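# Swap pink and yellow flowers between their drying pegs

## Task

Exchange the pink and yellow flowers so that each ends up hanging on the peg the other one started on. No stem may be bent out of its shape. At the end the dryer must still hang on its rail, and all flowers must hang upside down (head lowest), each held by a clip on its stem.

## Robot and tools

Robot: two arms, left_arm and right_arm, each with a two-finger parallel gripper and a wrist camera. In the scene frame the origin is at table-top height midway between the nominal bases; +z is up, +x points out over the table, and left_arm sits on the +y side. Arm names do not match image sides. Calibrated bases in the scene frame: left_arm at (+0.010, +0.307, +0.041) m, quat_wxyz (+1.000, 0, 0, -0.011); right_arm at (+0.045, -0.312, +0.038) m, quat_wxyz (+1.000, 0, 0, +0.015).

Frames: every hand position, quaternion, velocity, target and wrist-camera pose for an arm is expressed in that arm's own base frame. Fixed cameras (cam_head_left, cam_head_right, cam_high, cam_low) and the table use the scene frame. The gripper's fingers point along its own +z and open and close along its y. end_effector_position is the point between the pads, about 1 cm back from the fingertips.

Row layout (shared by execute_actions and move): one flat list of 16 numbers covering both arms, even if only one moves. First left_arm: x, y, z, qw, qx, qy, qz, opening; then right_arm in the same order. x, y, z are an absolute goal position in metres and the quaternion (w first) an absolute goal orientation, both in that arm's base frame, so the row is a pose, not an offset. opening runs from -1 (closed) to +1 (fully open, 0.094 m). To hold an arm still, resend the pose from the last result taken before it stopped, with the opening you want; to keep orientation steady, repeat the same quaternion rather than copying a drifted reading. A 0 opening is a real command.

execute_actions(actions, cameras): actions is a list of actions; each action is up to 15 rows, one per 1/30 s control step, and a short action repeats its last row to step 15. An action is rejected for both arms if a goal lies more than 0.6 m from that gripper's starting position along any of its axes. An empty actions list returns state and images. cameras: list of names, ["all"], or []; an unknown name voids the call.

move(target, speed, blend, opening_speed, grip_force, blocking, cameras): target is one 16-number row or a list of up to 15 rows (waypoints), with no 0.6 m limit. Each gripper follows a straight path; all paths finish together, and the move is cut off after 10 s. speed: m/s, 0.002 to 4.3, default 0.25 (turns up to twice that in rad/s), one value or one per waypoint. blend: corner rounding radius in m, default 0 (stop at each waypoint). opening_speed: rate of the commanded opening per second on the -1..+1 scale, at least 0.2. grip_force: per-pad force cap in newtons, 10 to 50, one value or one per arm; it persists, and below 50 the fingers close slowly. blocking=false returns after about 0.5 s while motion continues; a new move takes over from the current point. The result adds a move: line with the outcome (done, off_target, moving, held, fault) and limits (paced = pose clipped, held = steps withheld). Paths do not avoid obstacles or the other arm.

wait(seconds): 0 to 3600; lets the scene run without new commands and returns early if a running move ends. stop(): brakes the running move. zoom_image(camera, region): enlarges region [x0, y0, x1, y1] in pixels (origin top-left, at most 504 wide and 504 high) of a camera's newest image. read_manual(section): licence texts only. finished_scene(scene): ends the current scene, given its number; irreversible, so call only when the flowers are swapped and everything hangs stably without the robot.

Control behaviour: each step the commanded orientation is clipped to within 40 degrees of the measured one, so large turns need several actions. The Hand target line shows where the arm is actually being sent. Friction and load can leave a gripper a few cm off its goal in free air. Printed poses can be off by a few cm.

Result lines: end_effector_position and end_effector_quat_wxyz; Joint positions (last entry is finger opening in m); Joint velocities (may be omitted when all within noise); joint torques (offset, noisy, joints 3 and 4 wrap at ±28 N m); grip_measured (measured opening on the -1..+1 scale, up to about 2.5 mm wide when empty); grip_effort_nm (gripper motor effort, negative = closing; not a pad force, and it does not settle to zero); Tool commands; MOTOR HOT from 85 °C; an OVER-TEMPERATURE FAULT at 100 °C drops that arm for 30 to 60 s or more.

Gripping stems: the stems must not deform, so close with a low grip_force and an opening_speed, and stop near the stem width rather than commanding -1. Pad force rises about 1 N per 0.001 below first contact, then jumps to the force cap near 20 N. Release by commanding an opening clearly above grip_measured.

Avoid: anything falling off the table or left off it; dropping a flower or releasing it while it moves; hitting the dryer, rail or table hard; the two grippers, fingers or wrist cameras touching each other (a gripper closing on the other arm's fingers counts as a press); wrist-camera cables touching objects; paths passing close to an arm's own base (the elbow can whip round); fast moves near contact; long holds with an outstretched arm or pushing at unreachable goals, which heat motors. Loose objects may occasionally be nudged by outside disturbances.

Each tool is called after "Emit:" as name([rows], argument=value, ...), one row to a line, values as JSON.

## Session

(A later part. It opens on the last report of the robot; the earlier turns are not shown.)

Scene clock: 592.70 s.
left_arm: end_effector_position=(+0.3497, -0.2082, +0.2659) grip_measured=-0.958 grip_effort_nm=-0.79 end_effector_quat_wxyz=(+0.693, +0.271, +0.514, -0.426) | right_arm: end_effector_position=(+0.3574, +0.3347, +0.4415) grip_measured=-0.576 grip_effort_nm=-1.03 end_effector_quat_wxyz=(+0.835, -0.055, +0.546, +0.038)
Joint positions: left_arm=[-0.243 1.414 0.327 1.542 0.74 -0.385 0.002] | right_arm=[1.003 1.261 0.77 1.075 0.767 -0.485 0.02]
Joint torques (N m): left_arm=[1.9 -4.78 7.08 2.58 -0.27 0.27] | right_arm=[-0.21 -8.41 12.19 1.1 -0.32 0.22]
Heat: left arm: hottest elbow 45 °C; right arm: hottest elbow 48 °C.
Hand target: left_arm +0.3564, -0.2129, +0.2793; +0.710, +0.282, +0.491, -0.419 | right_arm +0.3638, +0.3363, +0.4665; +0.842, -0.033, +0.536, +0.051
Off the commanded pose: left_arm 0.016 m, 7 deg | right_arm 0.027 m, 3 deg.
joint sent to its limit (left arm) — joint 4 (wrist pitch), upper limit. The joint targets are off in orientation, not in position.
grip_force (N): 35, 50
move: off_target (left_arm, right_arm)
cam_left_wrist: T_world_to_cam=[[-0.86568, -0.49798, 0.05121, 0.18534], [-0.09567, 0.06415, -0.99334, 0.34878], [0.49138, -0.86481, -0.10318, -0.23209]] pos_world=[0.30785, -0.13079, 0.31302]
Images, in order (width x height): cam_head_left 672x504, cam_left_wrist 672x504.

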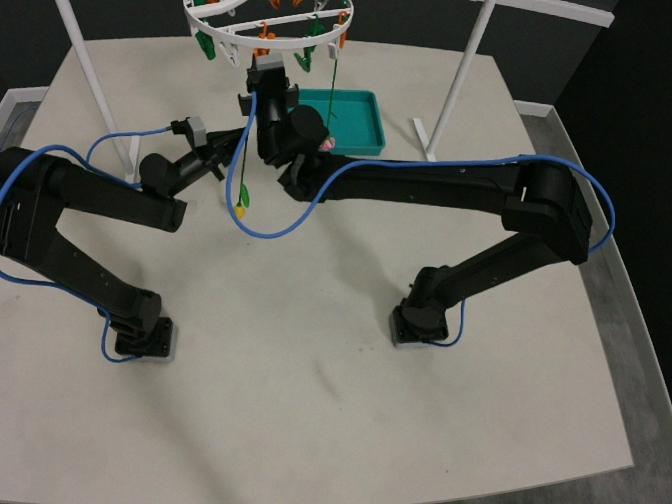

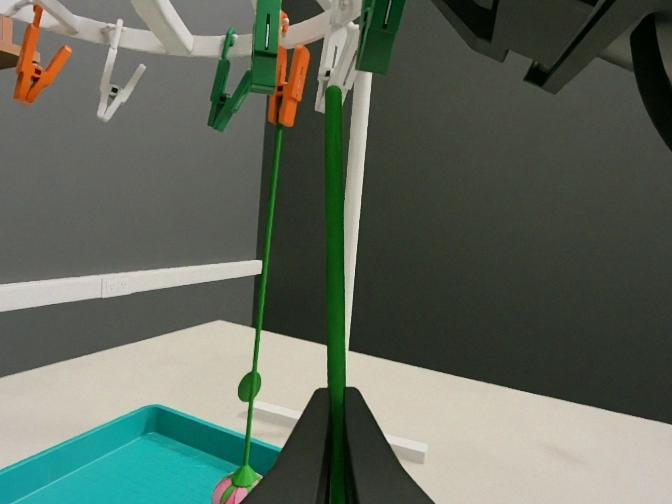

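Emit:
move([
  [0.322,-0.148,0.235,0.723,0.2767,0.4606,-0.4344,-1,0.365,0.3375,0.467,0.8418,-0.0328,0.5363,0.0514,-0.9],
], speed=0.15, cameras=["cam_left_wrist"])

Emit:
zoom_image(camera="cam_left_wrist", region=[270, 0, 520, 200])

Scene clock: 596.80 s.
left_arm: end_effector_position=(+0.3239, -0.1515, +0.2270) grip_measured=-0.958 grip_effort_nm=-0.79 end_effector_quat_wxyz=(+0.668, +0.283, +0.560, -0.400) | right_arm: end_effector_position=(+0.3574, +0.3347, +0.4415) grip_measured=-0.576 grip_effort_nm=-1.03 end_effector_quat_wxyz=(+0.835, -0.055, +0.546, +0.038)
Joint positions: left_arm=[-0.031 1.377 0.206 1.542 0.944 -0.376 0.002] | right_arm=[1.003 1.261 0.77 1.075 0.767 -0.485 0.02]
Joint torques (N m): left_arm=[3.25 -5.6 3.95 2.56 -0.06 0.21] | right_arm=[-0.09 -8.35 12.11 1.09 -0.32 0.22]
Heat: left arm: hottest elbow 45 °C; right arm: hottest elbow 49 °C.
Hand target: left_arm +0.3220, -0.1484, +0.2354; +0.683, +0.292, +0.546, -0.388 | right_arm +0.3638, +0.3363, +0.4665; +0.842, -0.033, +0.536, +0.051
Off the commanded pose: left_arm 0.009 m, 14 deg | right_arm 0.027 m, 3 deg.
joint sent to its limit (left arm) — joint 4 (wrist pitch), upper limit. The joint targets are off in orientation, not in position.
grip_force (N): 35, 50
move: off_target (left_arm, right_arm)
cam_left_wrist: T_world_to_cam=[[-0.848, -0.52689, 0.05732, 0.18179], [-0.16271, 0.15589, -0.97428, 0.33526], [0.5044, -0.83552, -0.21793, -0.14807]] pos_world=[0.28339, -0.0802, 0.28395]

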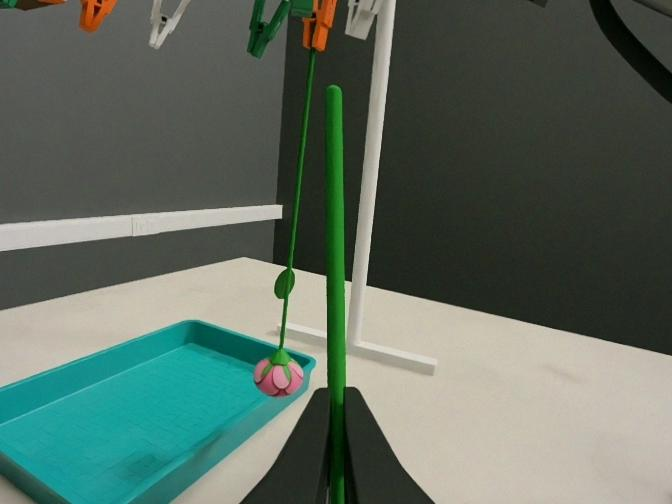

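Scaled by 2.016 from the camera's image (finer frame: 960x720).

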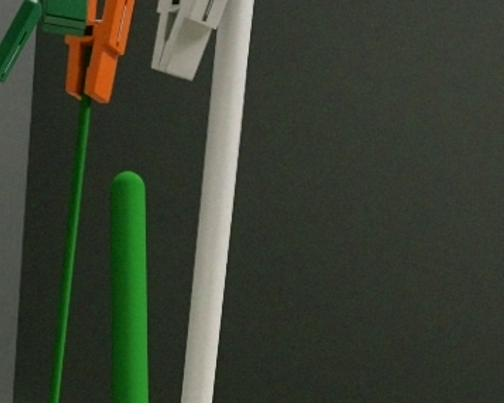

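Emit:
move([
  [0.345,-0.17,0.285,0.723,0.2767,0.4606,-0.4344,-1,0.365,0.3375,0.467,0.8418,-0.0328,0.5363,0.0514,-0.9],
  [0.357,-0.210,0.301,0.723,0.2767,0.4606,-0.4344,-1,0.365,0.3375,0.467,0.8418,-0.0328,0.5363,0.0514,-0.9],
], speed=0.12, cameras=["cam_left_wrist"])

Emit:
zoom_image(camera="cam_left_wrist", region=[270, 0, 520, 200])

Scene clock: 602.67 s.
left_arm: end_effector_position=(+0.3498, -0.2050, +0.2863) grip_measured=-0.958 grip_effort_nm=-0.79 end_effector_quat_wxyz=(+0.701, +0.267, +0.499, -0.435) | right_arm: end_effector_position=(+0.3574, +0.3347, +0.4415) grip_measured=-0.576 grip_effort_nm=-1.03 end_effector_quat_wxyz=(+0.835, -0.055, +0.546, +0.038)
Joint positions: left_arm=[-0.234 1.375 0.345 1.542 0.744 -0.427 0.002] | right_arm=[1.003 1.261 0.77 1.075 0.767 -0.485 0.02]
Joint torques (N m): left_arm=[1.9 -4.6 7.62 2.52 -0.3 0.26] | right_arm=[-0.21 -8.47 12.16 1.16 -0.33 0.21]
Heat: left arm: hottest elbow 44 °C; right arm: hottest elbow 49 °C.
Hand target: left_arm +0.3563, -0.2098, +0.3010; +0.717, +0.278, +0.475, -0.427 | right_arm +0.3638, +0.3363, +0.4665; +0.842, -0.033, +0.536, +0.051
Off the commanded pose: left_arm 0.017 m, 5 deg | right_arm 0.027 m, 3 deg.
joint sent to its limit (left arm) — joint 4 (wrist pitch), upper limit. The joint targets still meet the commanded pose.
grip_force (N): 35, 50
move: off_target (left_arm, right_arm)
cam_left_wrist: T_world_to_cam=[[-0.87096, -0.48891, 0.04888, 0.19038], [-0.07478, 0.03356, -0.99664, 0.35617], [0.48563, -0.87169, -0.06579, -0.23727]] pos_world=[0.30767, -0.1257, 0.33005]

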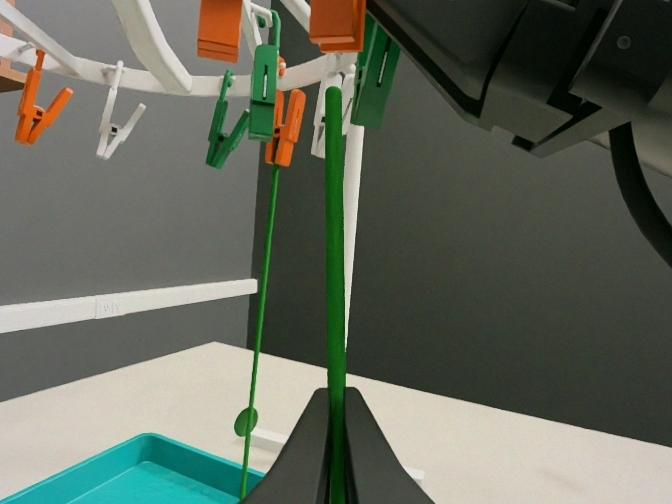

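Scaled by 2.016 from the camera's image (finer frame: 960x720).

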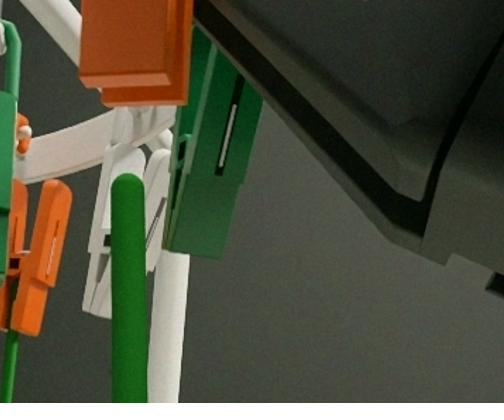

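Emit:
zoom_image(camera="cam_left_wrist", region=[300, 0, 380, 110])

Scaled by 4.582 from the camera's image (finer frame: 960x720).

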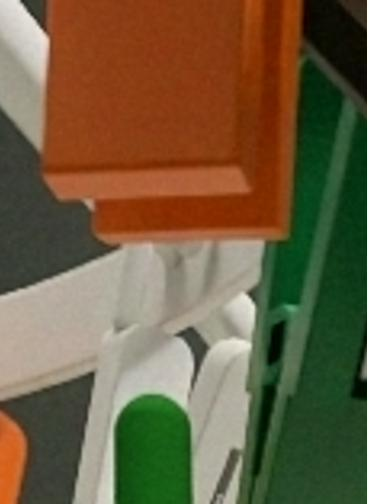

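Emit:
move([
  [0.371,-0.2365,0.309,0.723,0.2767,0.4606,-0.4344,-1,0.365,0.3375,0.467,0.8418,-0.0328,0.5363,0.0514,-0.9],
], speed=0.08, cameras=["cam_left_wrist"])

Emit:
zoom_image(camera="cam_left_wrist", region=[280, 0, 400, 120])

Scene clock: 613.37 s.
left_arm: end_effector_position=(+0.3642, -0.2307, +0.2944) grip_measured=-0.958 grip_effort_nm=-0.79 end_effector_quat_wxyz=(+0.707, +0.267, +0.485, -0.441) | right_arm: end_effector_position=(+0.3574, +0.3347, +0.4415) grip_measured=-0.576 grip_effort_nm=-1.03 end_effector_quat_wxyz=(+0.835, -0.055, +0.546, +0.038)
Joint positions: left_arm=[-0.306 1.428 0.41 1.542 0.684 -0.405 0.002] | right_arm=[1.003 1.261 0.77 1.075 0.767 -0.485 0.02]
Joint torques (N m): left_arm=[1.85 -5.42 7.73 2.47 -0.3 0.27] | right_arm=[-0.21 -8.41 12.16 1.07 -0.32 0.23]
Heat: left arm: hottest elbow 44 °C; right arm: hottest elbow 50 °C.
Hand target: left_arm +0.3704, -0.2361, +0.3087; +0.723, +0.276, +0.461, -0.434 | right_arm +0.3638, +0.3363, +0.4665; +0.842, -0.033, +0.536, +0.051
Off the commanded pose: left_arm 0.017 m, 4 deg | right_arm 0.027 m, 3 deg.
joint at its limit (left arm) — joint 4 (wrist pitch), upper limit.
grip_force (N): 35, 50
move: off_target (left_arm, right_arm)
cam_left_wrist: T_world_to_cam=[[-0.87749, -0.47794, 0.03978, 0.19748], [-0.05207, 0.0125, -0.99857, 0.35355], [0.47676, -0.8783, -0.03585, -0.27332]] pos_world=[0.322, -0.15009, 0.33539]

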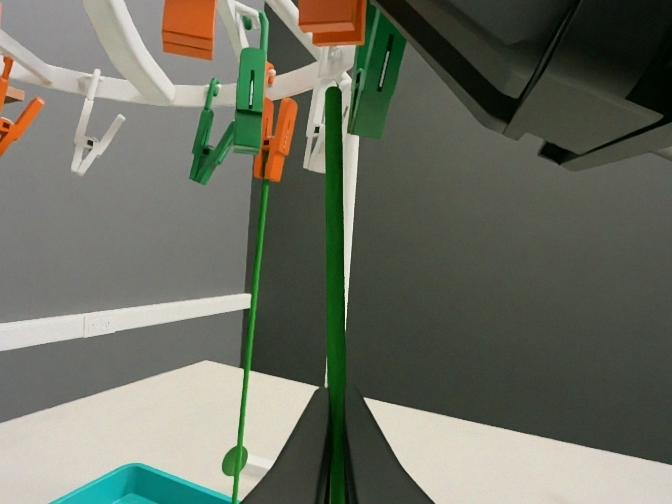

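Scaled by 4.200 from the camera's image (finer frame: 960x720).

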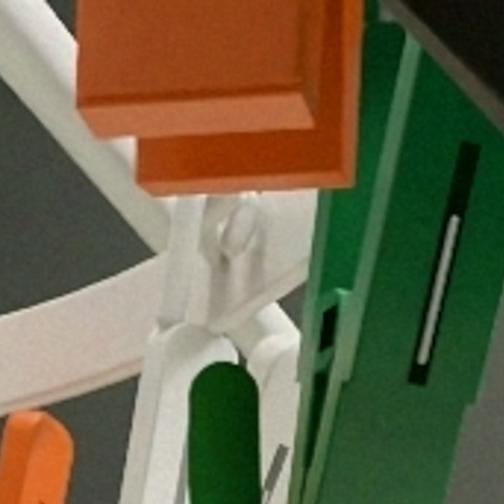

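Emit:
move([
  [0.374,-0.2415,0.323,0.723,0.2767,0.4606,-0.4344,-1,0.365,0.3375,0.467,0.8418,-0.0328,0.5363,0.0514,-0.9],
], speed=0.05, cameras=["cam_left_wrist"])

Emit:
zoom_image(camera="cam_left_wrist", region=[280, 0, 400, 120])

Scene clock: 619.67 s.
left_arm: end_effector_position=(+0.3692, -0.2356, +0.3016) grip_measured=-0.958 grip_effort_nm=-0.79 end_effector_quat_wxyz=(+0.708, +0.267, +0.484, -0.441) | right_arm: end_effector_position=(+0.3574, +0.3347, +0.4415) grip_measured=-0.576 grip_effort_nm=-1.03 end_effector_quat_wxyz=(+0.835, -0.055, +0.546, +0.038)
Joint positions: left_arm=[-0.316 1.416 0.432 1.506 0.674 -0.397 0.002] | right_arm=[1.003 1.261 0.77 1.075 0.767 -0.485 0.02]
Joint torques (N m): left_arm=[1.85 -7.59 8.02 1.28 -0.28 0.31] | right_arm=[-0.32 -8.29 12.16 1.11 -0.32 0.21]
Heat: left arm: hottest elbow 45 °C; right arm: hottest elbow 50 °C.
Hand target: left_arm +0.3730, -0.2410, +0.3231; +0.723, +0.276, +0.460, -0.435 | right_arm +0.3638, +0.3363, +0.4665; +0.842, -0.033, +0.536, +0.051
Off the commanded pose: left_arm 0.023 m, 3 deg | right_arm 0.027 m, 3 deg.
grip_force (N): 35, 50
move: off_target (left_arm, right_arm)
cam_left_wrist: T_world_to_cam=[[-0.87716, -0.47867, 0.0382, 0.19947], [-0.05002, 0.01197, -0.99868, 0.36024], [0.47758, -0.87791, -0.03444, -0.2804]] pos_world=[0.3269, -0.155, 0.34249]

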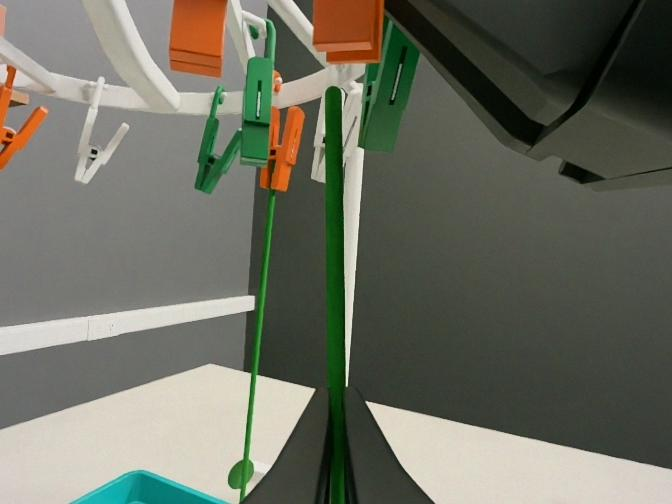

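Scaled by 4.200 from the camera's image (finer frame: 960x720).

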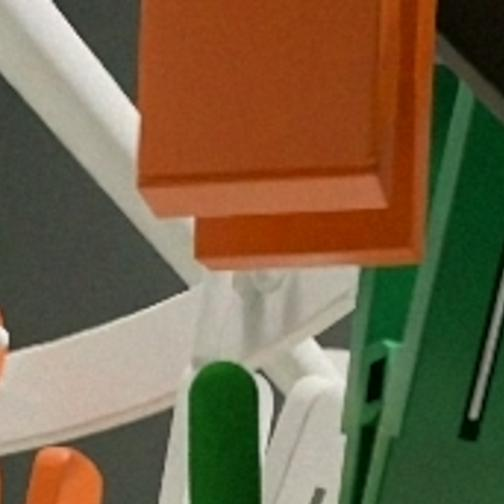

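Emit:
move([
  [0.3685,-0.242,0.321,0.723,0.2767,0.4606,-0.4344,-1,0.365,0.3375,0.467,0.8418,-0.0328,0.5363,0.0514,-0.9],
], speed=0.05, cameras=["cam_left_wrist"])

Emit:
zoom_image(camera="cam_left_wrist", region=[280, 0, 400, 120])

Scene clock: 623.57 s.
left_arm: end_effector_position=(+0.3675, -0.2376, +0.3035) grip_measured=-0.958 grip_effort_nm=-0.79 end_effector_quat_wxyz=(+0.709, +0.268, +0.481, -0.440) | right_arm: end_effector_position=(+0.3574, +0.3347, +0.4415) grip_measured=-0.576 grip_effort_nm=-1.03 end_effector_quat_wxyz=(+0.835, -0.055, +0.546, +0.038)
Joint positions: left_arm=[-0.324 1.411 0.432 1.505 0.668 -0.393 0.002] | right_arm=[1.003 1.261 0.77 1.075 0.767 -0.485 0.02]
Joint torques (N m): left_arm=[1.79 -7.65 7.09 1.46 -0.28 0.24] | right_arm=[-0.09 -8.47 12.19 1.1 -0.32 0.21]
Heat: left arm: hottest elbow 45 °C; right arm: hottest elbow 50 °C.
Hand target: left_arm +0.3680, -0.2417, +0.3209; +0.723, +0.276, +0.460, -0.435 | right_arm +0.3638, +0.3363, +0.4665; +0.842, -0.033, +0.536, +0.051
Off the commanded pose: left_arm 0.018 m, 3 deg | right_arm 0.027 m, 3 deg.
grip_force (N): 35, 50
move: off_target (left_arm, right_arm)
cam_left_wrist: T_world_to_cam=[[-0.87763, -0.47815, 0.03363, 0.19865], [-0.0437, 0.00994, -0.99899, 0.35939], [0.47734, -0.87822, -0.02962, -0.28274]] pos_world=[0.32501, -0.1569, 0.34397]

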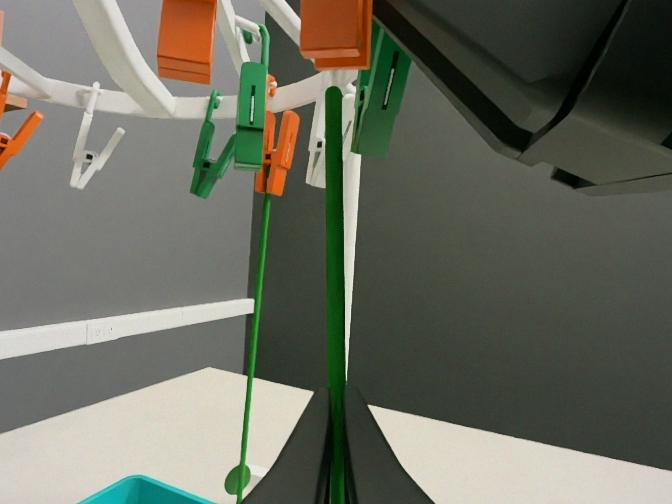

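Scaled by 4.200 from the camera's image (finer frame: 960x720).

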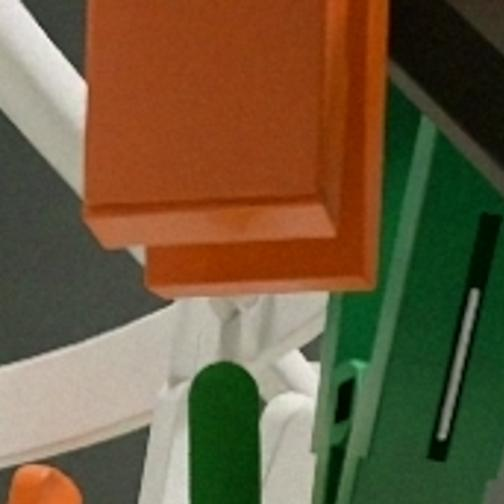

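Emit:
move([
  [0.3645,-0.236,0.322,0.723,0.2767,0.4606,-0.4344,-1,0.365,0.3375,0.467,0.8418,-0.0328,0.5363,0.0514,-0.9],
], speed=0.05, cameras=["cam_left_wrist"])

Emit:
zoom_image(camera="cam_left_wrist", region=[280, 0, 400, 120])

Scene clock: 628.17 s.
left_arm: end_effector_position=(+0.3638, -0.2372, +0.3102) grip_measured=-0.958 grip_effort_nm=-0.79 end_effector_quat_wxyz=(+0.713, +0.272, +0.473, -0.440) | right_arm: end_effector_position=(+0.3574, +0.3347, +0.4415) grip_measured=-0.576 grip_effort_nm=-1.03 end_effector_quat_wxyz=(+0.835, -0.055, +0.546, +0.038)
Joint positions: left_arm=[-0.324 1.394 0.432 1.505 0.674 -0.392 0.002] | right_arm=[1.003 1.261 0.77 1.075 0.767 -0.485 0.02]
Joint torques (N m): left_arm=[2.84 -7.47 6.3 1.51 -0.08 0.15] | right_arm=[-0.21 -8.59 12.23 1.09 -0.32 0.23]
Heat: left arm: hottest elbow 45 °C; right arm: hottest elbow 50 °C.
Hand target: left_arm +0.3644, -0.2359, +0.3220; +0.723, +0.277, +0.460, -0.434 | right_arm +0.3638, +0.3363, +0.4665; +0.842, -0.033, +0.536, +0.051
Off the commanded pose: left_arm 0.012 m, 2 deg | right_arm 0.027 m, 3 deg.
grip_force (N): 35, 50
move: off_target (left_arm, right_arm)
cam_left_wrist: T_world_to_cam=[[-0.88041, -0.47385, 0.01839, 0.20211], [-0.02516, 0.00797, -0.99965, 0.35894], [0.47354, -0.88057, -0.01894, -0.28288]] pos_world=[0.32093, -0.15619, 0.34974]

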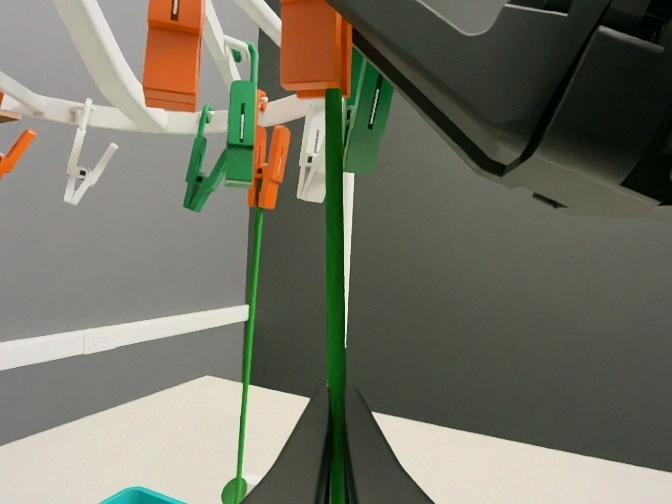

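Scaled by 4.200 from the camera's image (finer frame: 960x720).

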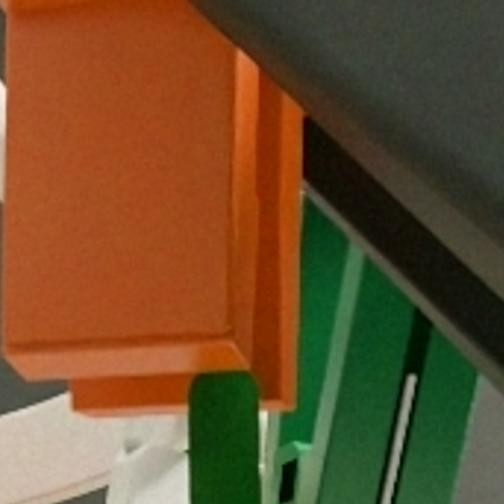

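Emit:
move([
  [0.368,-0.2325,0.334,0.723,0.2767,0.4606,-0.4344,-1,0.365,0.3375,0.467,0.8418,-0.0328,0.5363,0.0514,-0.9],
], speed=0.04, cameras=["cam_left_wrist"])

Emit:
zoom_image(camera="cam_left_wrist", region=[260, 20, 400, 160])

Scene clock: 633.40 s.
left_arm: end_effector_position=(+0.3619, -0.2348, +0.3166) grip_measured=-0.958 grip_effort_nm=-0.79 end_effector_quat_wxyz=(+0.711, +0.275, +0.475, -0.439) | right_arm: end_effector_position=(+0.3574, +0.3347, +0.4415) grip_measured=-0.576 grip_effort_nm=-1.03 end_effector_quat_wxyz=(+0.835, -0.055, +0.546, +0.038)
Joint positions: left_arm=[-0.316 1.359 0.432 1.468 0.686 -0.392 0.002] | right_arm=[1.003 1.261 0.77 1.075 0.767 -0.485 0.02]
Joint torques (N m): left_arm=[3.31 -7.18 7.68 1.21 -0.08 0.04] | right_arm=[-0.26 -8.23 12.22 1.03 -0.32 0.2]
Heat: left arm: hottest elbow 45 °C; right arm: hottest elbow 51 °C.
Hand target: left_arm +0.3675, -0.2323, +0.3340; +0.723, +0.277, +0.461, -0.434 | right_arm +0.3638, +0.3363, +0.4665; +0.842, -0.033, +0.536, +0.051
Off the commanded pose: left_arm 0.019 m, 2 deg | right_arm 0.027 m, 3 deg.
grip_force (N): 35, 50
move: off_target (left_arm, right_arm)
cam_left_wrist: T_world_to_cam=[[-0.88156, -0.47181, 0.01559, 0.20321], [-0.02565, 0.01488, -0.99956, 0.36697], [0.47137, -0.88157, -0.02522, -0.27723]] pos_world=[0.31923, -0.15398, 0.35665]

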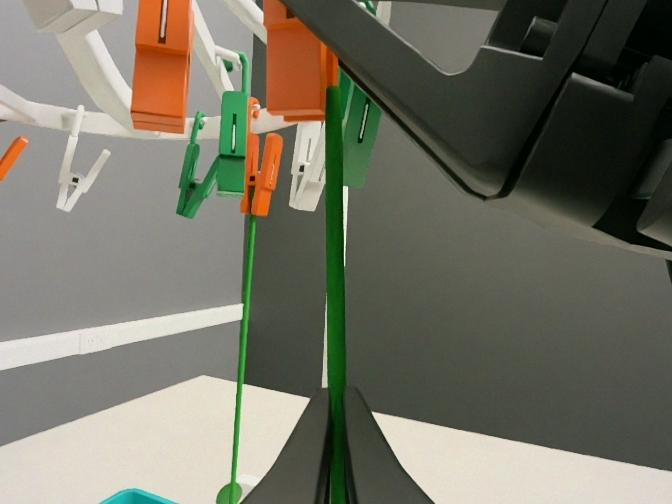

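Scaled by 3.600 from the camera's image (finer frame: 960x720).

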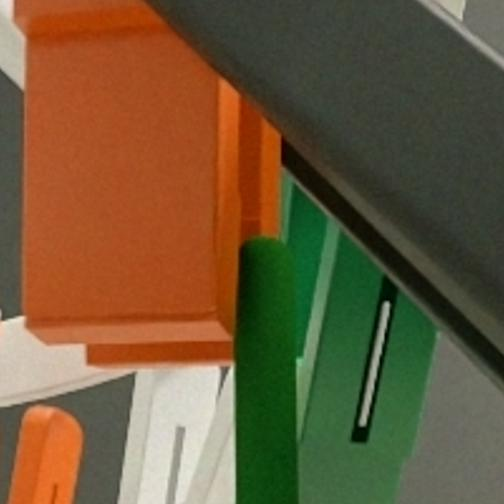

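Emit:
move([
  [0.366,-0.2335,0.312,0.723,0.2767,0.4606,-0.4344,-1,0.365,0.3375,0.467,0.8418,-0.0328,0.5363,0.0514,-0.9],
  [0.375,-0.231,0.314,0.723,0.2767,0.4606,-0.4344,-1,0.365,0.3375,0.467,0.8418,-0.0328,0.5363,0.0514,-0.9],
], speed=0.05, cameras=["cam_left_wrist","cam_right_wrist"])

Emit:
zoom_image(camera="cam_left_wrist", region=[260, 0, 400, 140])

Scene clock: 640.23 s.
left_arm: end_effector_position=(+0.3675, -0.2327, +0.3030) grip_measured=-0.958 grip_effort_nm=-0.79 end_effector_quat_wxyz=(+0.711, +0.275, +0.476, -0.438) | right_arm: end_effector_position=(+0.3574, +0.3347, +0.4415) grip_measured=-0.576 grip_effort_nm=-1.03 end_effector_quat_wxyz=(+0.835, -0.055, +0.546, +0.038)
Joint positions: left_arm=[-0.304 1.419 0.432 1.529 0.696 -0.396 0.002] | right_arm=[1.003 1.261 0.77 1.075 0.767 -0.485 0.02]
Joint torques (N m): left_arm=[3.25 -5.6 7.19 2.54 -0.09 0.01] | right_arm=[-0.15 -8.35 12.22 1.13 -0.32 0.21]
Heat: left arm: hottest elbow 45 °C; right arm: hottest elbow 51 °C.
Hand target: left_arm +0.3746, -0.2308, +0.3139; +0.723, +0.277, +0.461, -0.434 | right_arm +0.3638, +0.3363, +0.4665; +0.842, -0.033, +0.536, +0.051
Off the commanded pose: left_arm 0.013 m, 2 deg | right_arm 0.027 m, 3 deg.
grip_force (N): 35, 50
move: off_target (left_arm, right_arm)
cam_left_wrist: T_world_to_cam=[[-0.88067, -0.47347, 0.01575, 0.20856], [-0.02718, 0.01732, -0.99948, 0.35464], [0.47295, -0.88064, -0.02812, -0.27785]] pos_world=[0.32473, -0.15208, 0.34335]
cam_right_wrist: T_world_to_cam=[[0.12458, -0.99034, 0.06086, 0.25894], [-0.0123, -0.06288, -0.99795, 0.50635], [0.99213, 0.12357, -0.02001, -0.29825]] pos_world=[0.26987, 0.32513, 0.48358]

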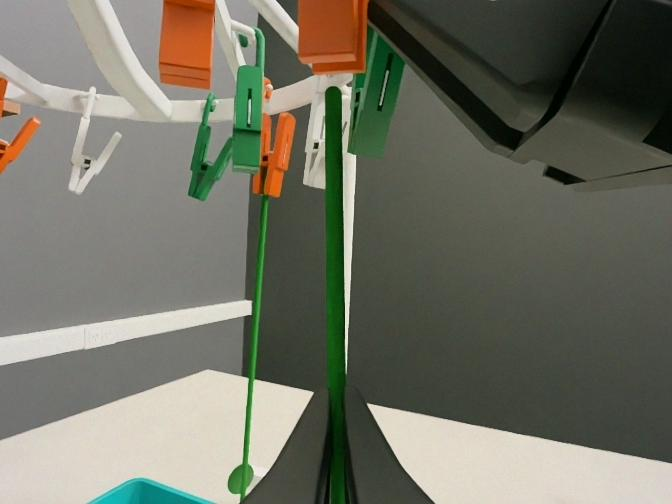

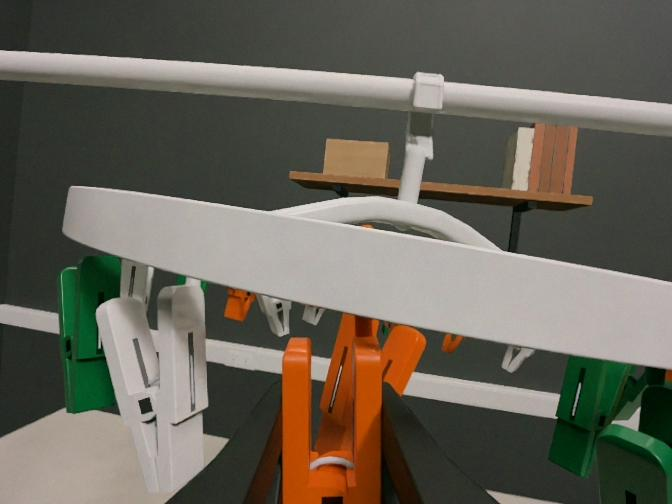

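Scaled by 3.600 from the camera's image (finer frame: 960x720).

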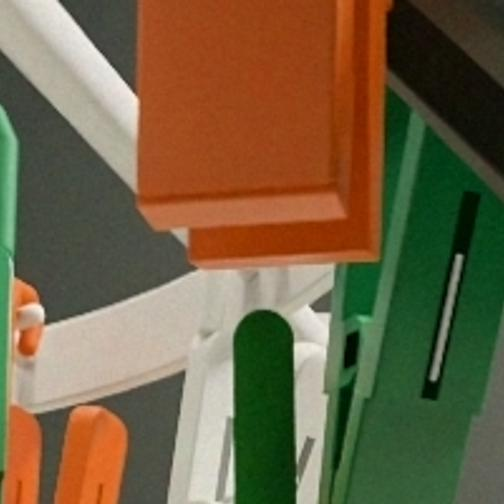

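Emit:
move([
  [0.382,-0.2345,0.330,0.723,0.2767,0.4606,-0.4344,-1,0.365,0.3375,0.467,0.8418,-0.0328,0.5363,0.0514,-0.9],
], speed=0.04, cameras=["cam_left_wrist"])

Emit:
zoom_image(camera="cam_left_wrist", region=[260, 0, 400, 140])

Scene clock: 649.50 s.
left_arm: end_effector_position=(+0.3738, -0.2347, +0.3079) grip_measured=-0.958 grip_effort_nm=-0.79 end_effector_quat_wxyz=(+0.709, +0.274, +0.480, -0.439) | right_arm: end_effector_position=(+0.3574, +0.3347, +0.4415) grip_measured=-0.576 grip_effort_nm=-1.03 end_effector_quat_wxyz=(+0.835, -0.055, +0.546, +0.038)
Joint positions: left_arm=[-0.304 1.41 0.452 1.49 0.696 -0.397 0.002] | right_arm=[1.003 1.261 0.77 1.075 0.767 -0.485 0.02]
Joint torques (N m): left_arm=[2.96 -7.71 8.25 1.2 -0.2 0.03] | right_arm=[-0.15 -8.53 12.21 1.07 -0.32 0.22]
Heat: left arm: hottest elbow 45 °C; right arm: hottest elbow 51 °C.
Hand target: left_arm +0.3810, -0.2341, +0.3299; +0.723, +0.277, +0.461, -0.434 | right_arm +0.3638, +0.3363, +0.4665; +0.842, -0.033, +0.536, +0.051
Off the commanded pose: left_arm 0.024 m, 3 deg | right_arm 0.027 m, 3 deg.
grip_force (N): 35, 50
move: off_target (left_arm, right_arm)
cam_left_wrist: T_world_to_cam=[[-0.88056, -0.47341, 0.02223, 0.21109], [-0.03584, 0.01975, -0.99916, 0.3635], [0.47257, -0.88062, -0.03436, -0.28041]] pos_world=[0.33142, -0.15418, 0.34887]

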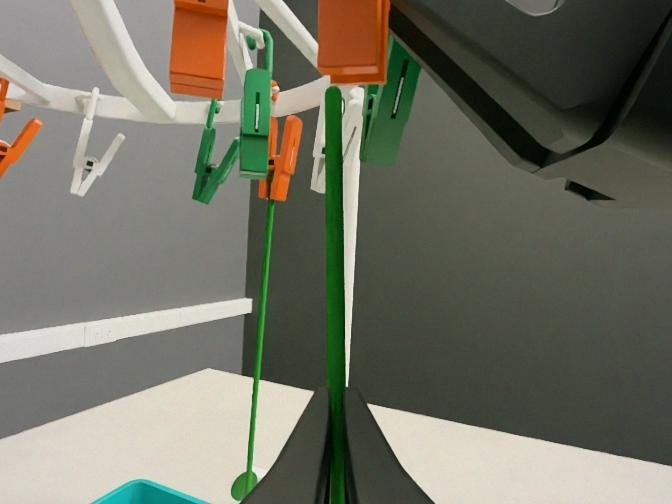

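Scaled by 3.600 from the camera's image (finer frame: 960x720).

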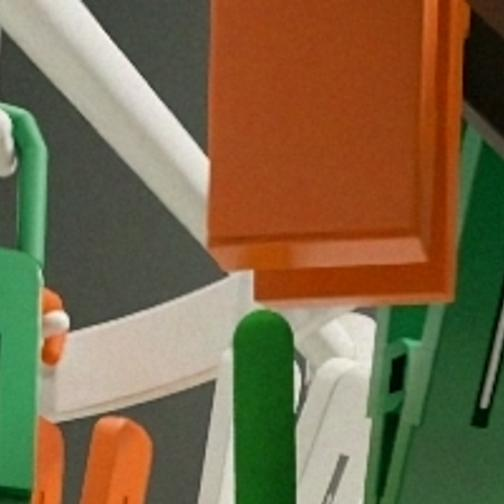

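Emit:
move([
  [0.377,-0.231,0.341,0.723,0.2767,0.4606,-0.4344,-1,0.365,0.3375,0.467,0.8418,-0.0328,0.5363,0.0514,-0.9],
], speed=0.04, cameras=["cam_left_wrist"])

Emit:
zoom_image(camera="cam_left_wrist", region=[260, 20, 400, 160])

Scene clock: 654.70 s.
left_arm: end_effector_position=(+0.3718, -0.2340, +0.3145) grip_measured=-0.958 grip_effort_nm=-0.79 end_effector_quat_wxyz=(+0.704, +0.274, +0.484, -0.441) | right_arm: end_effector_position=(+0.3574, +0.3359, +0.4453) grip_measured=-0.576 grip_effort_nm=-1.03 end_effector_quat_wxyz=(+0.837, -0.054, +0.544, +0.041)
Joint positions: left_arm=[-0.303 1.371 0.452 1.441 0.7 -0.399 0.002] | right_arm=[1.003 1.261 0.777 1.075 0.762 -0.485 0.02]
Joint torques (N m): left_arm=[3.31 -8.35 8.21 1.48 -0.19 0.02] | right_arm=[-0.32 -8.53 11.77 1.06 -0.11 0.22]
Heat: left arm: hottest elbow 45 °C; right arm: hottest elbow 51 °C.
Hand target: left_arm +0.3759, -0.2308, +0.3407; +0.723, +0.277, +0.461, -0.434 | right_arm +0.3640, +0.3366, +0.4666; +0.842, -0.033, +0.536, +0.051
Off the commanded pose: left_arm 0.027 m, 4 deg | right_arm 0.023 m, 3 deg.
grip_force (N): 35, 50
move: off_target (left_arm, right_arm)
cam_left_wrist: T_world_to_cam=[[-0.88189, -0.47046, 0.03053, 0.20813], [-0.04745, 0.02413, -0.99858, 0.37516], [0.46906, -0.88209, -0.0436, -0.27473]] pos_world=[0.33022, -0.15347, 0.35629]

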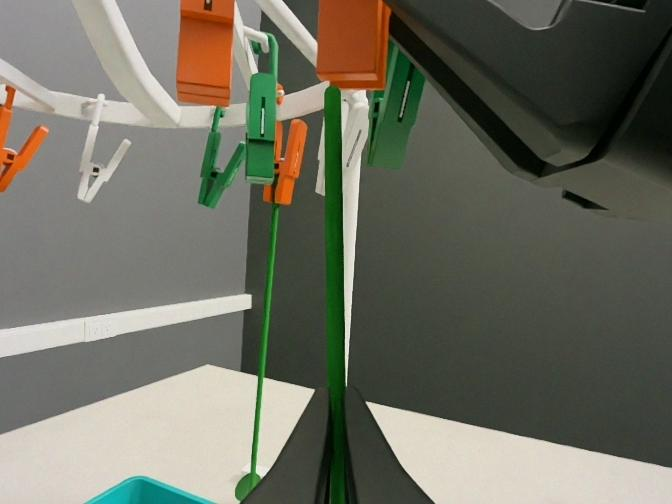

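Scaled by 3.600 from the camera's image (finer frame: 960x720).

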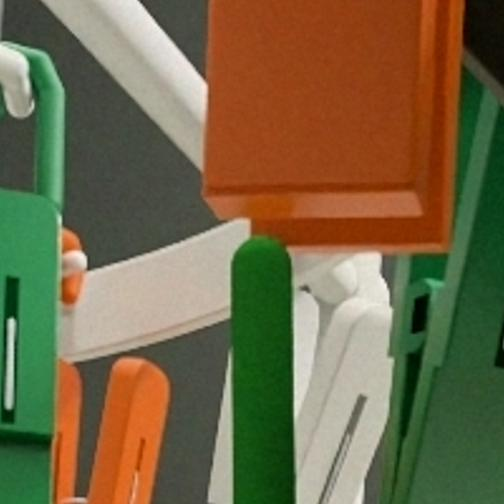

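Emit:
move([
  [0.374,-0.230,0.315,0.723,0.2767,0.4606,-0.4344,-1,0.365,0.3375,0.467,0.8418,-0.0328,0.5363,0.0514,-0.9],
  [0.366,-0.2295,0.317,0.723,0.2767,0.4606,-0.4344,-1,0.365,0.3375,0.467,0.8418,-0.0328,0.5363,0.0514,-0.9],
], speed=0.05, cameras=["cam_left_wrist"])

Emit:
zoom_image(camera="cam_left_wrist", region=[260, 0, 400, 140])

Scene clock: 658.30 s.
left_arm: end_effector_position=(+0.3687, -0.2325, +0.3081) grip_measured=-0.958 grip_effort_nm=-0.79 end_effector_quat_wxyz=(+0.713, +0.276, +0.472, -0.438) | right_arm: end_effector_position=(+0.3574, +0.3360, +0.4454) grip_measured=-0.576 grip_effort_nm=-1.03 end_effector_quat_wxyz=(+0.836, -0.055, +0.544, +0.040)
Joint positions: left_arm=[-0.302 1.412 0.44 1.524 0.698 -0.399 0.002] | right_arm=[1.003 1.261 0.777 1.073 0.762 -0.485 0.02]
Joint torques (N m): left_arm=[2.78 -7.41 5.29 2.17 -0.3 0.07] | right_arm=[-0.21 -8.53 11.74 1.09 -0.11 0.23]
Heat: left arm: hottest elbow 45 °C; right arm: hottest elbow 51 °C.
Hand target: left_arm +0.3660, -0.2296, +0.3169; +0.723, +0.277, +0.461, -0.434 | right_arm +0.3641, +0.3366, +0.4665; +0.842, -0.033, +0.536, +0.051
Off the commanded pose: left_arm 0.010 m, 2 deg | right_arm 0.023 m, 3 deg.
grip_force (N): 35, 50
move: off_target (right_arm)
cam_left_wrist: T_world_to_cam=[[-0.88121, -0.4726, 0.01068, 0.21164], [-0.01952, 0.01381, -0.99971, 0.35629], [0.47232, -0.88117, -0.02139, -0.28007]] pos_world=[0.32573, -0.15168, 0.34794]

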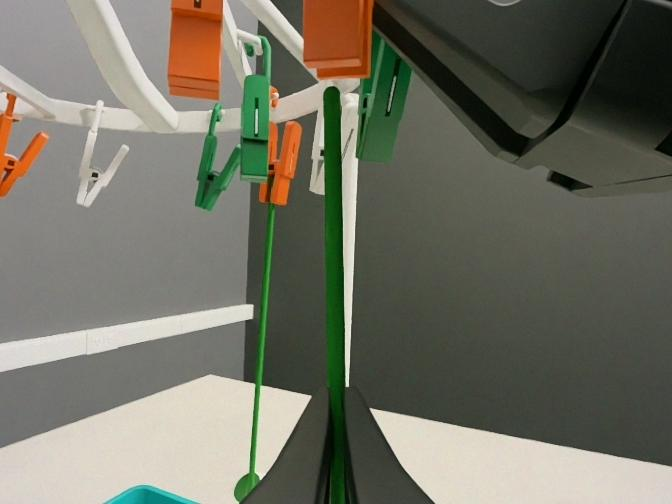

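Scaled by 3.600 from the camera's image (finer frame: 960x720).

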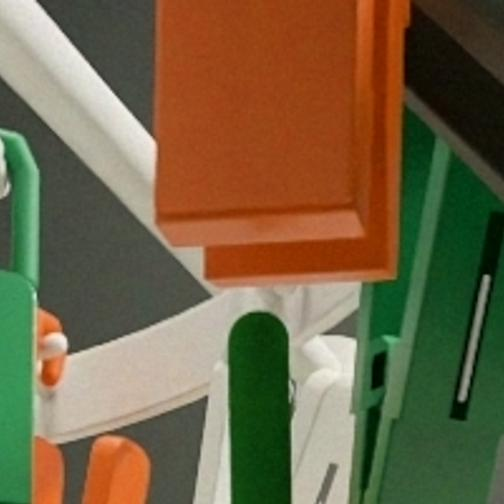

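Emit:
move([
  [0.3685,-0.2310,0.329,0.723,0.2767,0.4606,-0.4344,-1,0.365,0.3375,0.467,0.8418,-0.0328,0.5363,0.0514,-0.9],
], speed=0.04, cameras=["cam_left_wrist"])

Emit:
zoom_image(camera="cam_left_wrist", region=[260, 20, 400, 160])

Scene clock: 662.63 s.
left_arm: end_effector_position=(+0.3662, -0.2315, +0.3163) grip_measured=-0.958 grip_effort_nm=-0.79 end_effector_quat_wxyz=(+0.714, +0.275, +0.471, -0.438) | right_arm: end_effector_position=(+0.3574, +0.3360, +0.4454) grip_measured=-0.576 grip_effort_nm=-1.03 end_effector_quat_wxyz=(+0.836, -0.055, +0.544, +0.040)
Joint positions: left_arm=[-0.302 1.378 0.44 1.493 0.696 -0.399 0.002] | right_arm=[1.003 1.261 0.777 1.073 0.762 -0.485 0.02]
Joint torques (N m): left_arm=[2.67 -7.41 6.74 1.24 -0.3 0.08] | right_arm=[-0.26 -8.35 11.74 1.16 -0.11 0.21]
Heat: left arm: hottest elbow 44 °C; right arm: hottest elbow 51 °C.
Hand target: left_arm +0.3683, -0.2309, +0.3290; +0.723, +0.277, +0.460, -0.434 | right_arm +0.3641, +0.3366, +0.4665; +0.842, -0.033, +0.536, +0.051
Off the commanded pose: left_arm 0.013 m, 2 deg | right_arm 0.023 m, 3 deg.
grip_force (N): 35, 50
move: off_target (left_arm, right_arm)
cam_left_wrist: T_world_to_cam=[[-0.88061, -0.47376, 0.00909, 0.20985], [-0.01685, 0.01215, -0.99978, 0.36293], [0.47354, -0.88057, -0.01868, -0.27902]] pos_world=[0.32303, -0.15069, 0.35573]

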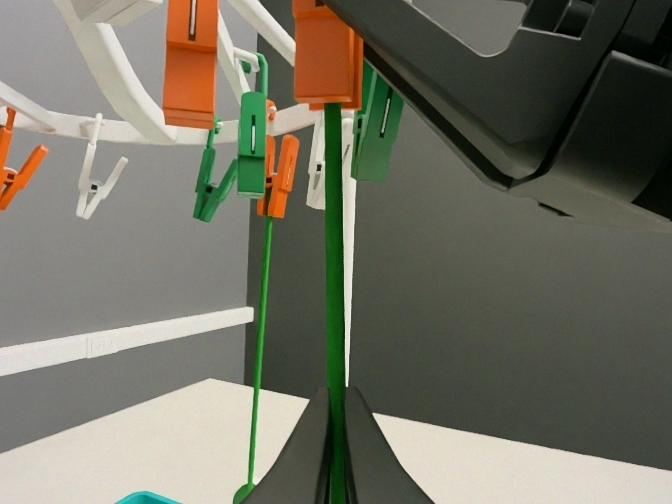

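Scaled by 3.600 from the camera's image (finer frame: 960x720).

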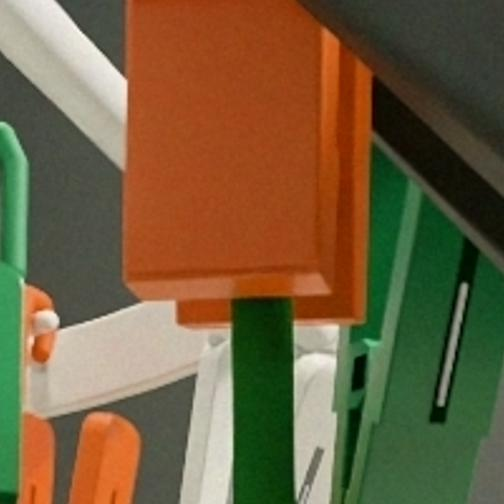

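Emit:
move([
  [0.3715,-0.2320,0.339,0.723,0.2767,0.4606,-0.4344,-1,0.365,0.3375,0.467,0.8418,-0.0328,0.5363,0.0514,-0.9],
], speed=0.04, cameras=["cam_left_wrist"])

Emit:
zoom_image(camera="cam_left_wrist", region=[260, 40, 400, 180])

Scene clock: 665.53 s.
left_arm: end_effector_position=(+0.3659, -0.2314, +0.3191) grip_measured=-0.958 grip_effort_nm=-0.78 end_effector_quat_wxyz=(+0.710, +0.274, +0.478, -0.439) | right_arm: end_effector_position=(+0.3574, +0.3360, +0.4454) grip_measured=-0.576 grip_effort_nm=-1.03 end_effector_quat_wxyz=(+0.836, -0.055, +0.544, +0.040)
Joint positions: left_arm=[-0.302 1.352 0.44 1.451 0.696 -0.399 0.002] | right_arm=[1.003 1.261 0.777 1.073 0.762 -0.485 0.02]
Joint torques (N m): left_arm=[2.67 -7.24 8.09 1.24 -0.29 0.08] | right_arm=[-0.09 -8.35 11.78 1.09 -0.12 0.23]
Heat: left arm: hottest elbow 44 °C; right arm: hottest elbow 51 °C.
Hand target: left_arm +0.3708, -0.2317, +0.3390; +0.723, +0.277, +0.460, -0.435 | right_arm +0.3641, +0.3366, +0.4665; +0.842, -0.033, +0.536, +0.051
Off the commanded pose: left_arm 0.021 m, 3 deg | right_arm 0.023 m, 3 deg.
grip_force (N): 35, 50
move: off_target (left_arm, right_arm)
cam_left_wrist: T_world_to_cam=[[-0.88039, -0.47381, 0.02029, 0.20591], [-0.03215, 0.01694, -0.99934, 0.37237], [0.47316, -0.88046, -0.03015, -0.2749]] pos_world=[0.32332, -0.15078, 0.35966]

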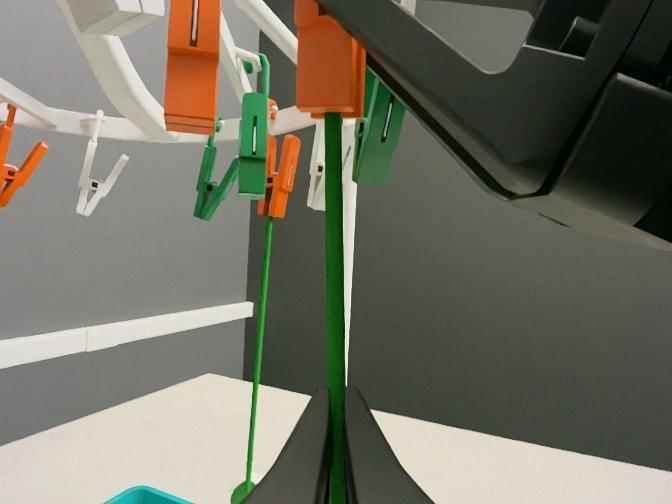

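Scaled by 3.600 from the camera's image (finer frame: 960x720).

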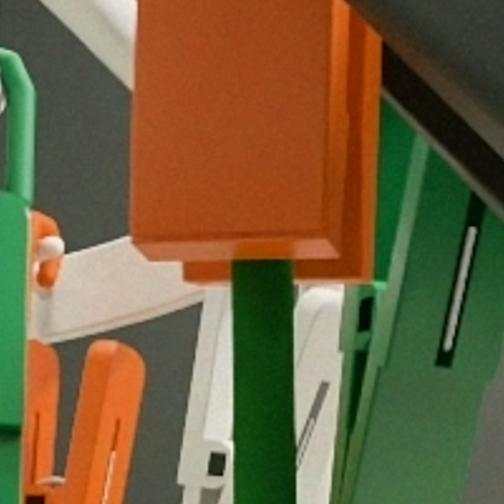

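Emit:
move([
  [0.3725,-0.2320,0.351,0.723,0.2767,0.4606,-0.4344,-1,0.365,0.3375,0.467,0.8418,-0.0328,0.5363,0.0514,-0.9],
], speed=0.04, cameras=["cam_left_wrist"])

Emit:
zoom_image(camera="cam_left_wrist", region=[260, 40, 400, 180])

Scene clock: 668.23 s.
left_arm: end_effector_position=(+0.3650, -0.2311, +0.3240) grip_measured=-0.958 grip_effort_nm=-0.79 end_effector_quat_wxyz=(+0.706, +0.272, +0.484, -0.440) | right_arm: end_effector_position=(+0.3574, +0.3360, +0.4454) grip_measured=-0.576 grip_effort_nm=-1.03 end_effector_quat_wxyz=(+0.836, -0.055, +0.544, +0.040)
Joint positions: left_arm=[-0.302 1.318 0.441 1.4 0.696 -0.399 0.002] | right_arm=[1.003 1.261 0.777 1.073 0.762 -0.485 0.02]
Joint torques (N m): left_arm=[2.78 -7.18 9.2 1.25 -0.25 0.07] | right_arm=[-0.26 -8.47 11.7 1.16 -0.11 0.21]
Heat: left arm: hottest elbow 44 °C; right arm: hottest elbow 51 °C.
Hand target: left_arm +0.3710, -0.2314, +0.3508; +0.723, +0.277, +0.460, -0.434 | right_arm +0.3641, +0.3366, +0.4665; +0.842, -0.033, +0.536, +0.051
Off the commanded pose: left_arm 0.028 m, 3 deg | right_arm 0.023 m, 3 deg.
grip_force (N): 35, 50
move: off_target (left_arm, right_arm)
cam_left_wrist: T_world_to_cam=[[-0.87999, -0.47396, 0.03123, 0.20142], [-0.04707, 0.02159, -0.99866, 0.38356], [0.47265, -0.88028, -0.04131, -0.27021]] pos_world=[0.32301, -0.15068, 0.36559]

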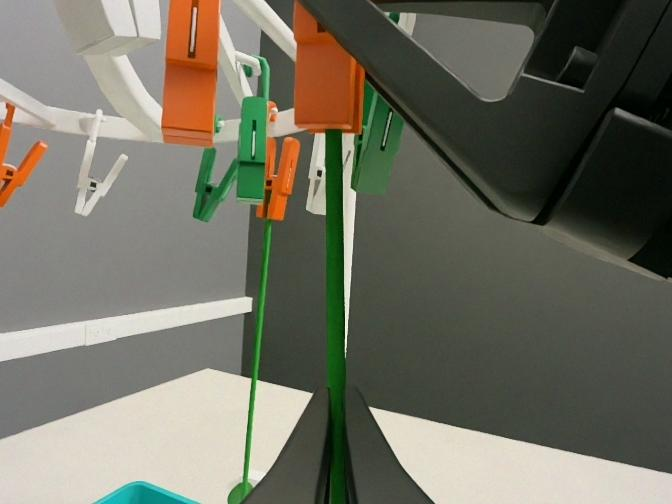

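Scaled by 3.600 from the camera's image (finer frame: 960x720).

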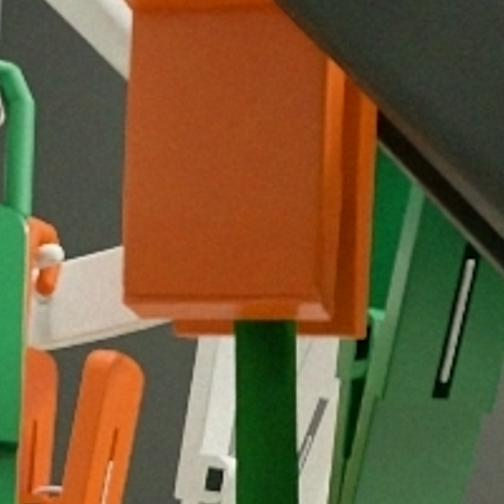

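Emit:
move([
  [0.3725,-0.2320,0.354,0.723,0.2767,0.4606,-0.4344,-1,0.365,0.3375,0.467,0.8418,-0.0328,0.5363,0.0514,-0.1],
], opening_speed=0.4, cameras=["cam_left_wrist","cam_right_wrist"])

Emit:
zoom_image(camera="cam_left_wrist", region=[260, 40, 400, 180])

Scene clock: 672.40 s.
left_arm: end_effector_position=(+0.3655, -0.2313, +0.3280) grip_measured=-0.958 grip_effort_nm=-0.79 end_effector_quat_wxyz=(+0.706, +0.272, +0.484, -0.440) | right_arm: end_effector_position=(+0.3577, +0.3355, +0.4453) grip_measured=-0.102 grip_effort_nm=0.08 end_effector_quat_wxyz=(+0.836, -0.053, +0.544, +0.041)
Joint positions: left_arm=[-0.302 1.307 0.447 1.384 0.696 -0.399 0.002] | right_arm=[1.002 1.261 0.777 1.073 0.764 -0.481 0.042]
Joint velocities: left_arm=[-0.015 -0.044 -0.007 0.002 0.037 -0.007 0] | right_arm=[within noise]
Joint torques (N m): left_arm=[2.73 -7 9.18 1.39 -0.25 0.07] | right_arm=[-0.26 -8.47 11.78 1.16 -0.19 0.2]
Heat: left arm: hottest elbow 45 °C; right arm: hottest elbow 50 °C.
Hand target: left_arm +0.3712, -0.2315, +0.3538; +0.723, +0.277, +0.461, -0.434 | right_arm +0.3640, +0.3367, +0.4666; +0.842, -0.033, +0.536, +0.051
Off the commanded pose: left_arm 0.027 m, 3 deg | right_arm 0.023 m, 3 deg.
grip_force (N): 35, 50
move: off_target (left_arm, right_arm)
cam_left_wrist: T_world_to_cam=[[-0.88003, -0.47393, 0.03071, 0.20184], [-0.04632, 0.0213, -0.9987, 0.38721], [0.47266, -0.8803, -0.0407, -0.27069]] pos_world=[0.32351, -0.15088, 0.36949]
cam_right_wrist: T_world_to_cam=[[0.12837, -0.99028, 0.05363, 0.2614], [-0.00772, -0.05507, -0.99845, 0.50612], [0.9917, 0.12776, -0.01471, -0.30213]] pos_world=[0.26998, 0.32533, 0.48688]

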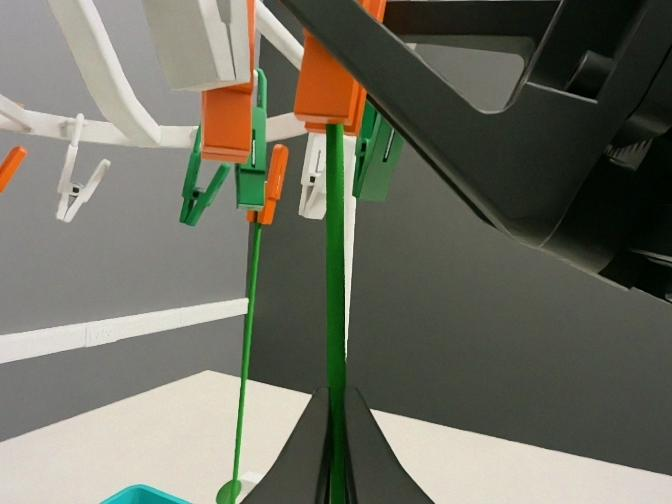

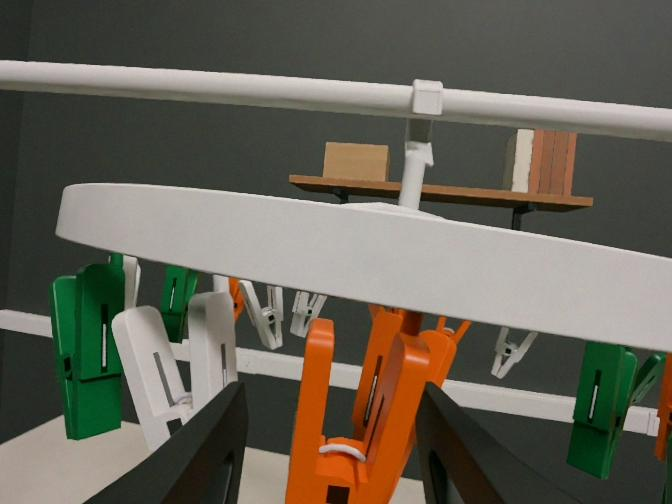

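Scaled by 3.600 from the camera's image (finer frame: 960x720).

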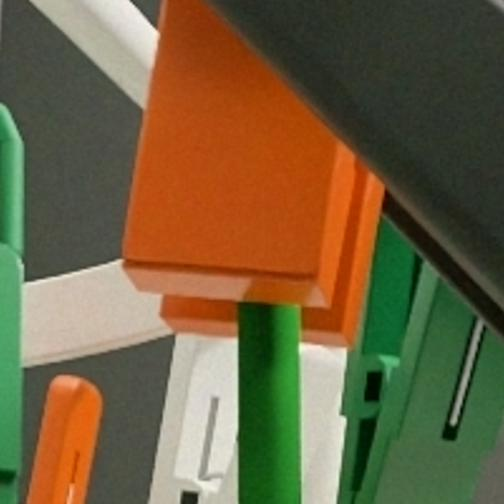

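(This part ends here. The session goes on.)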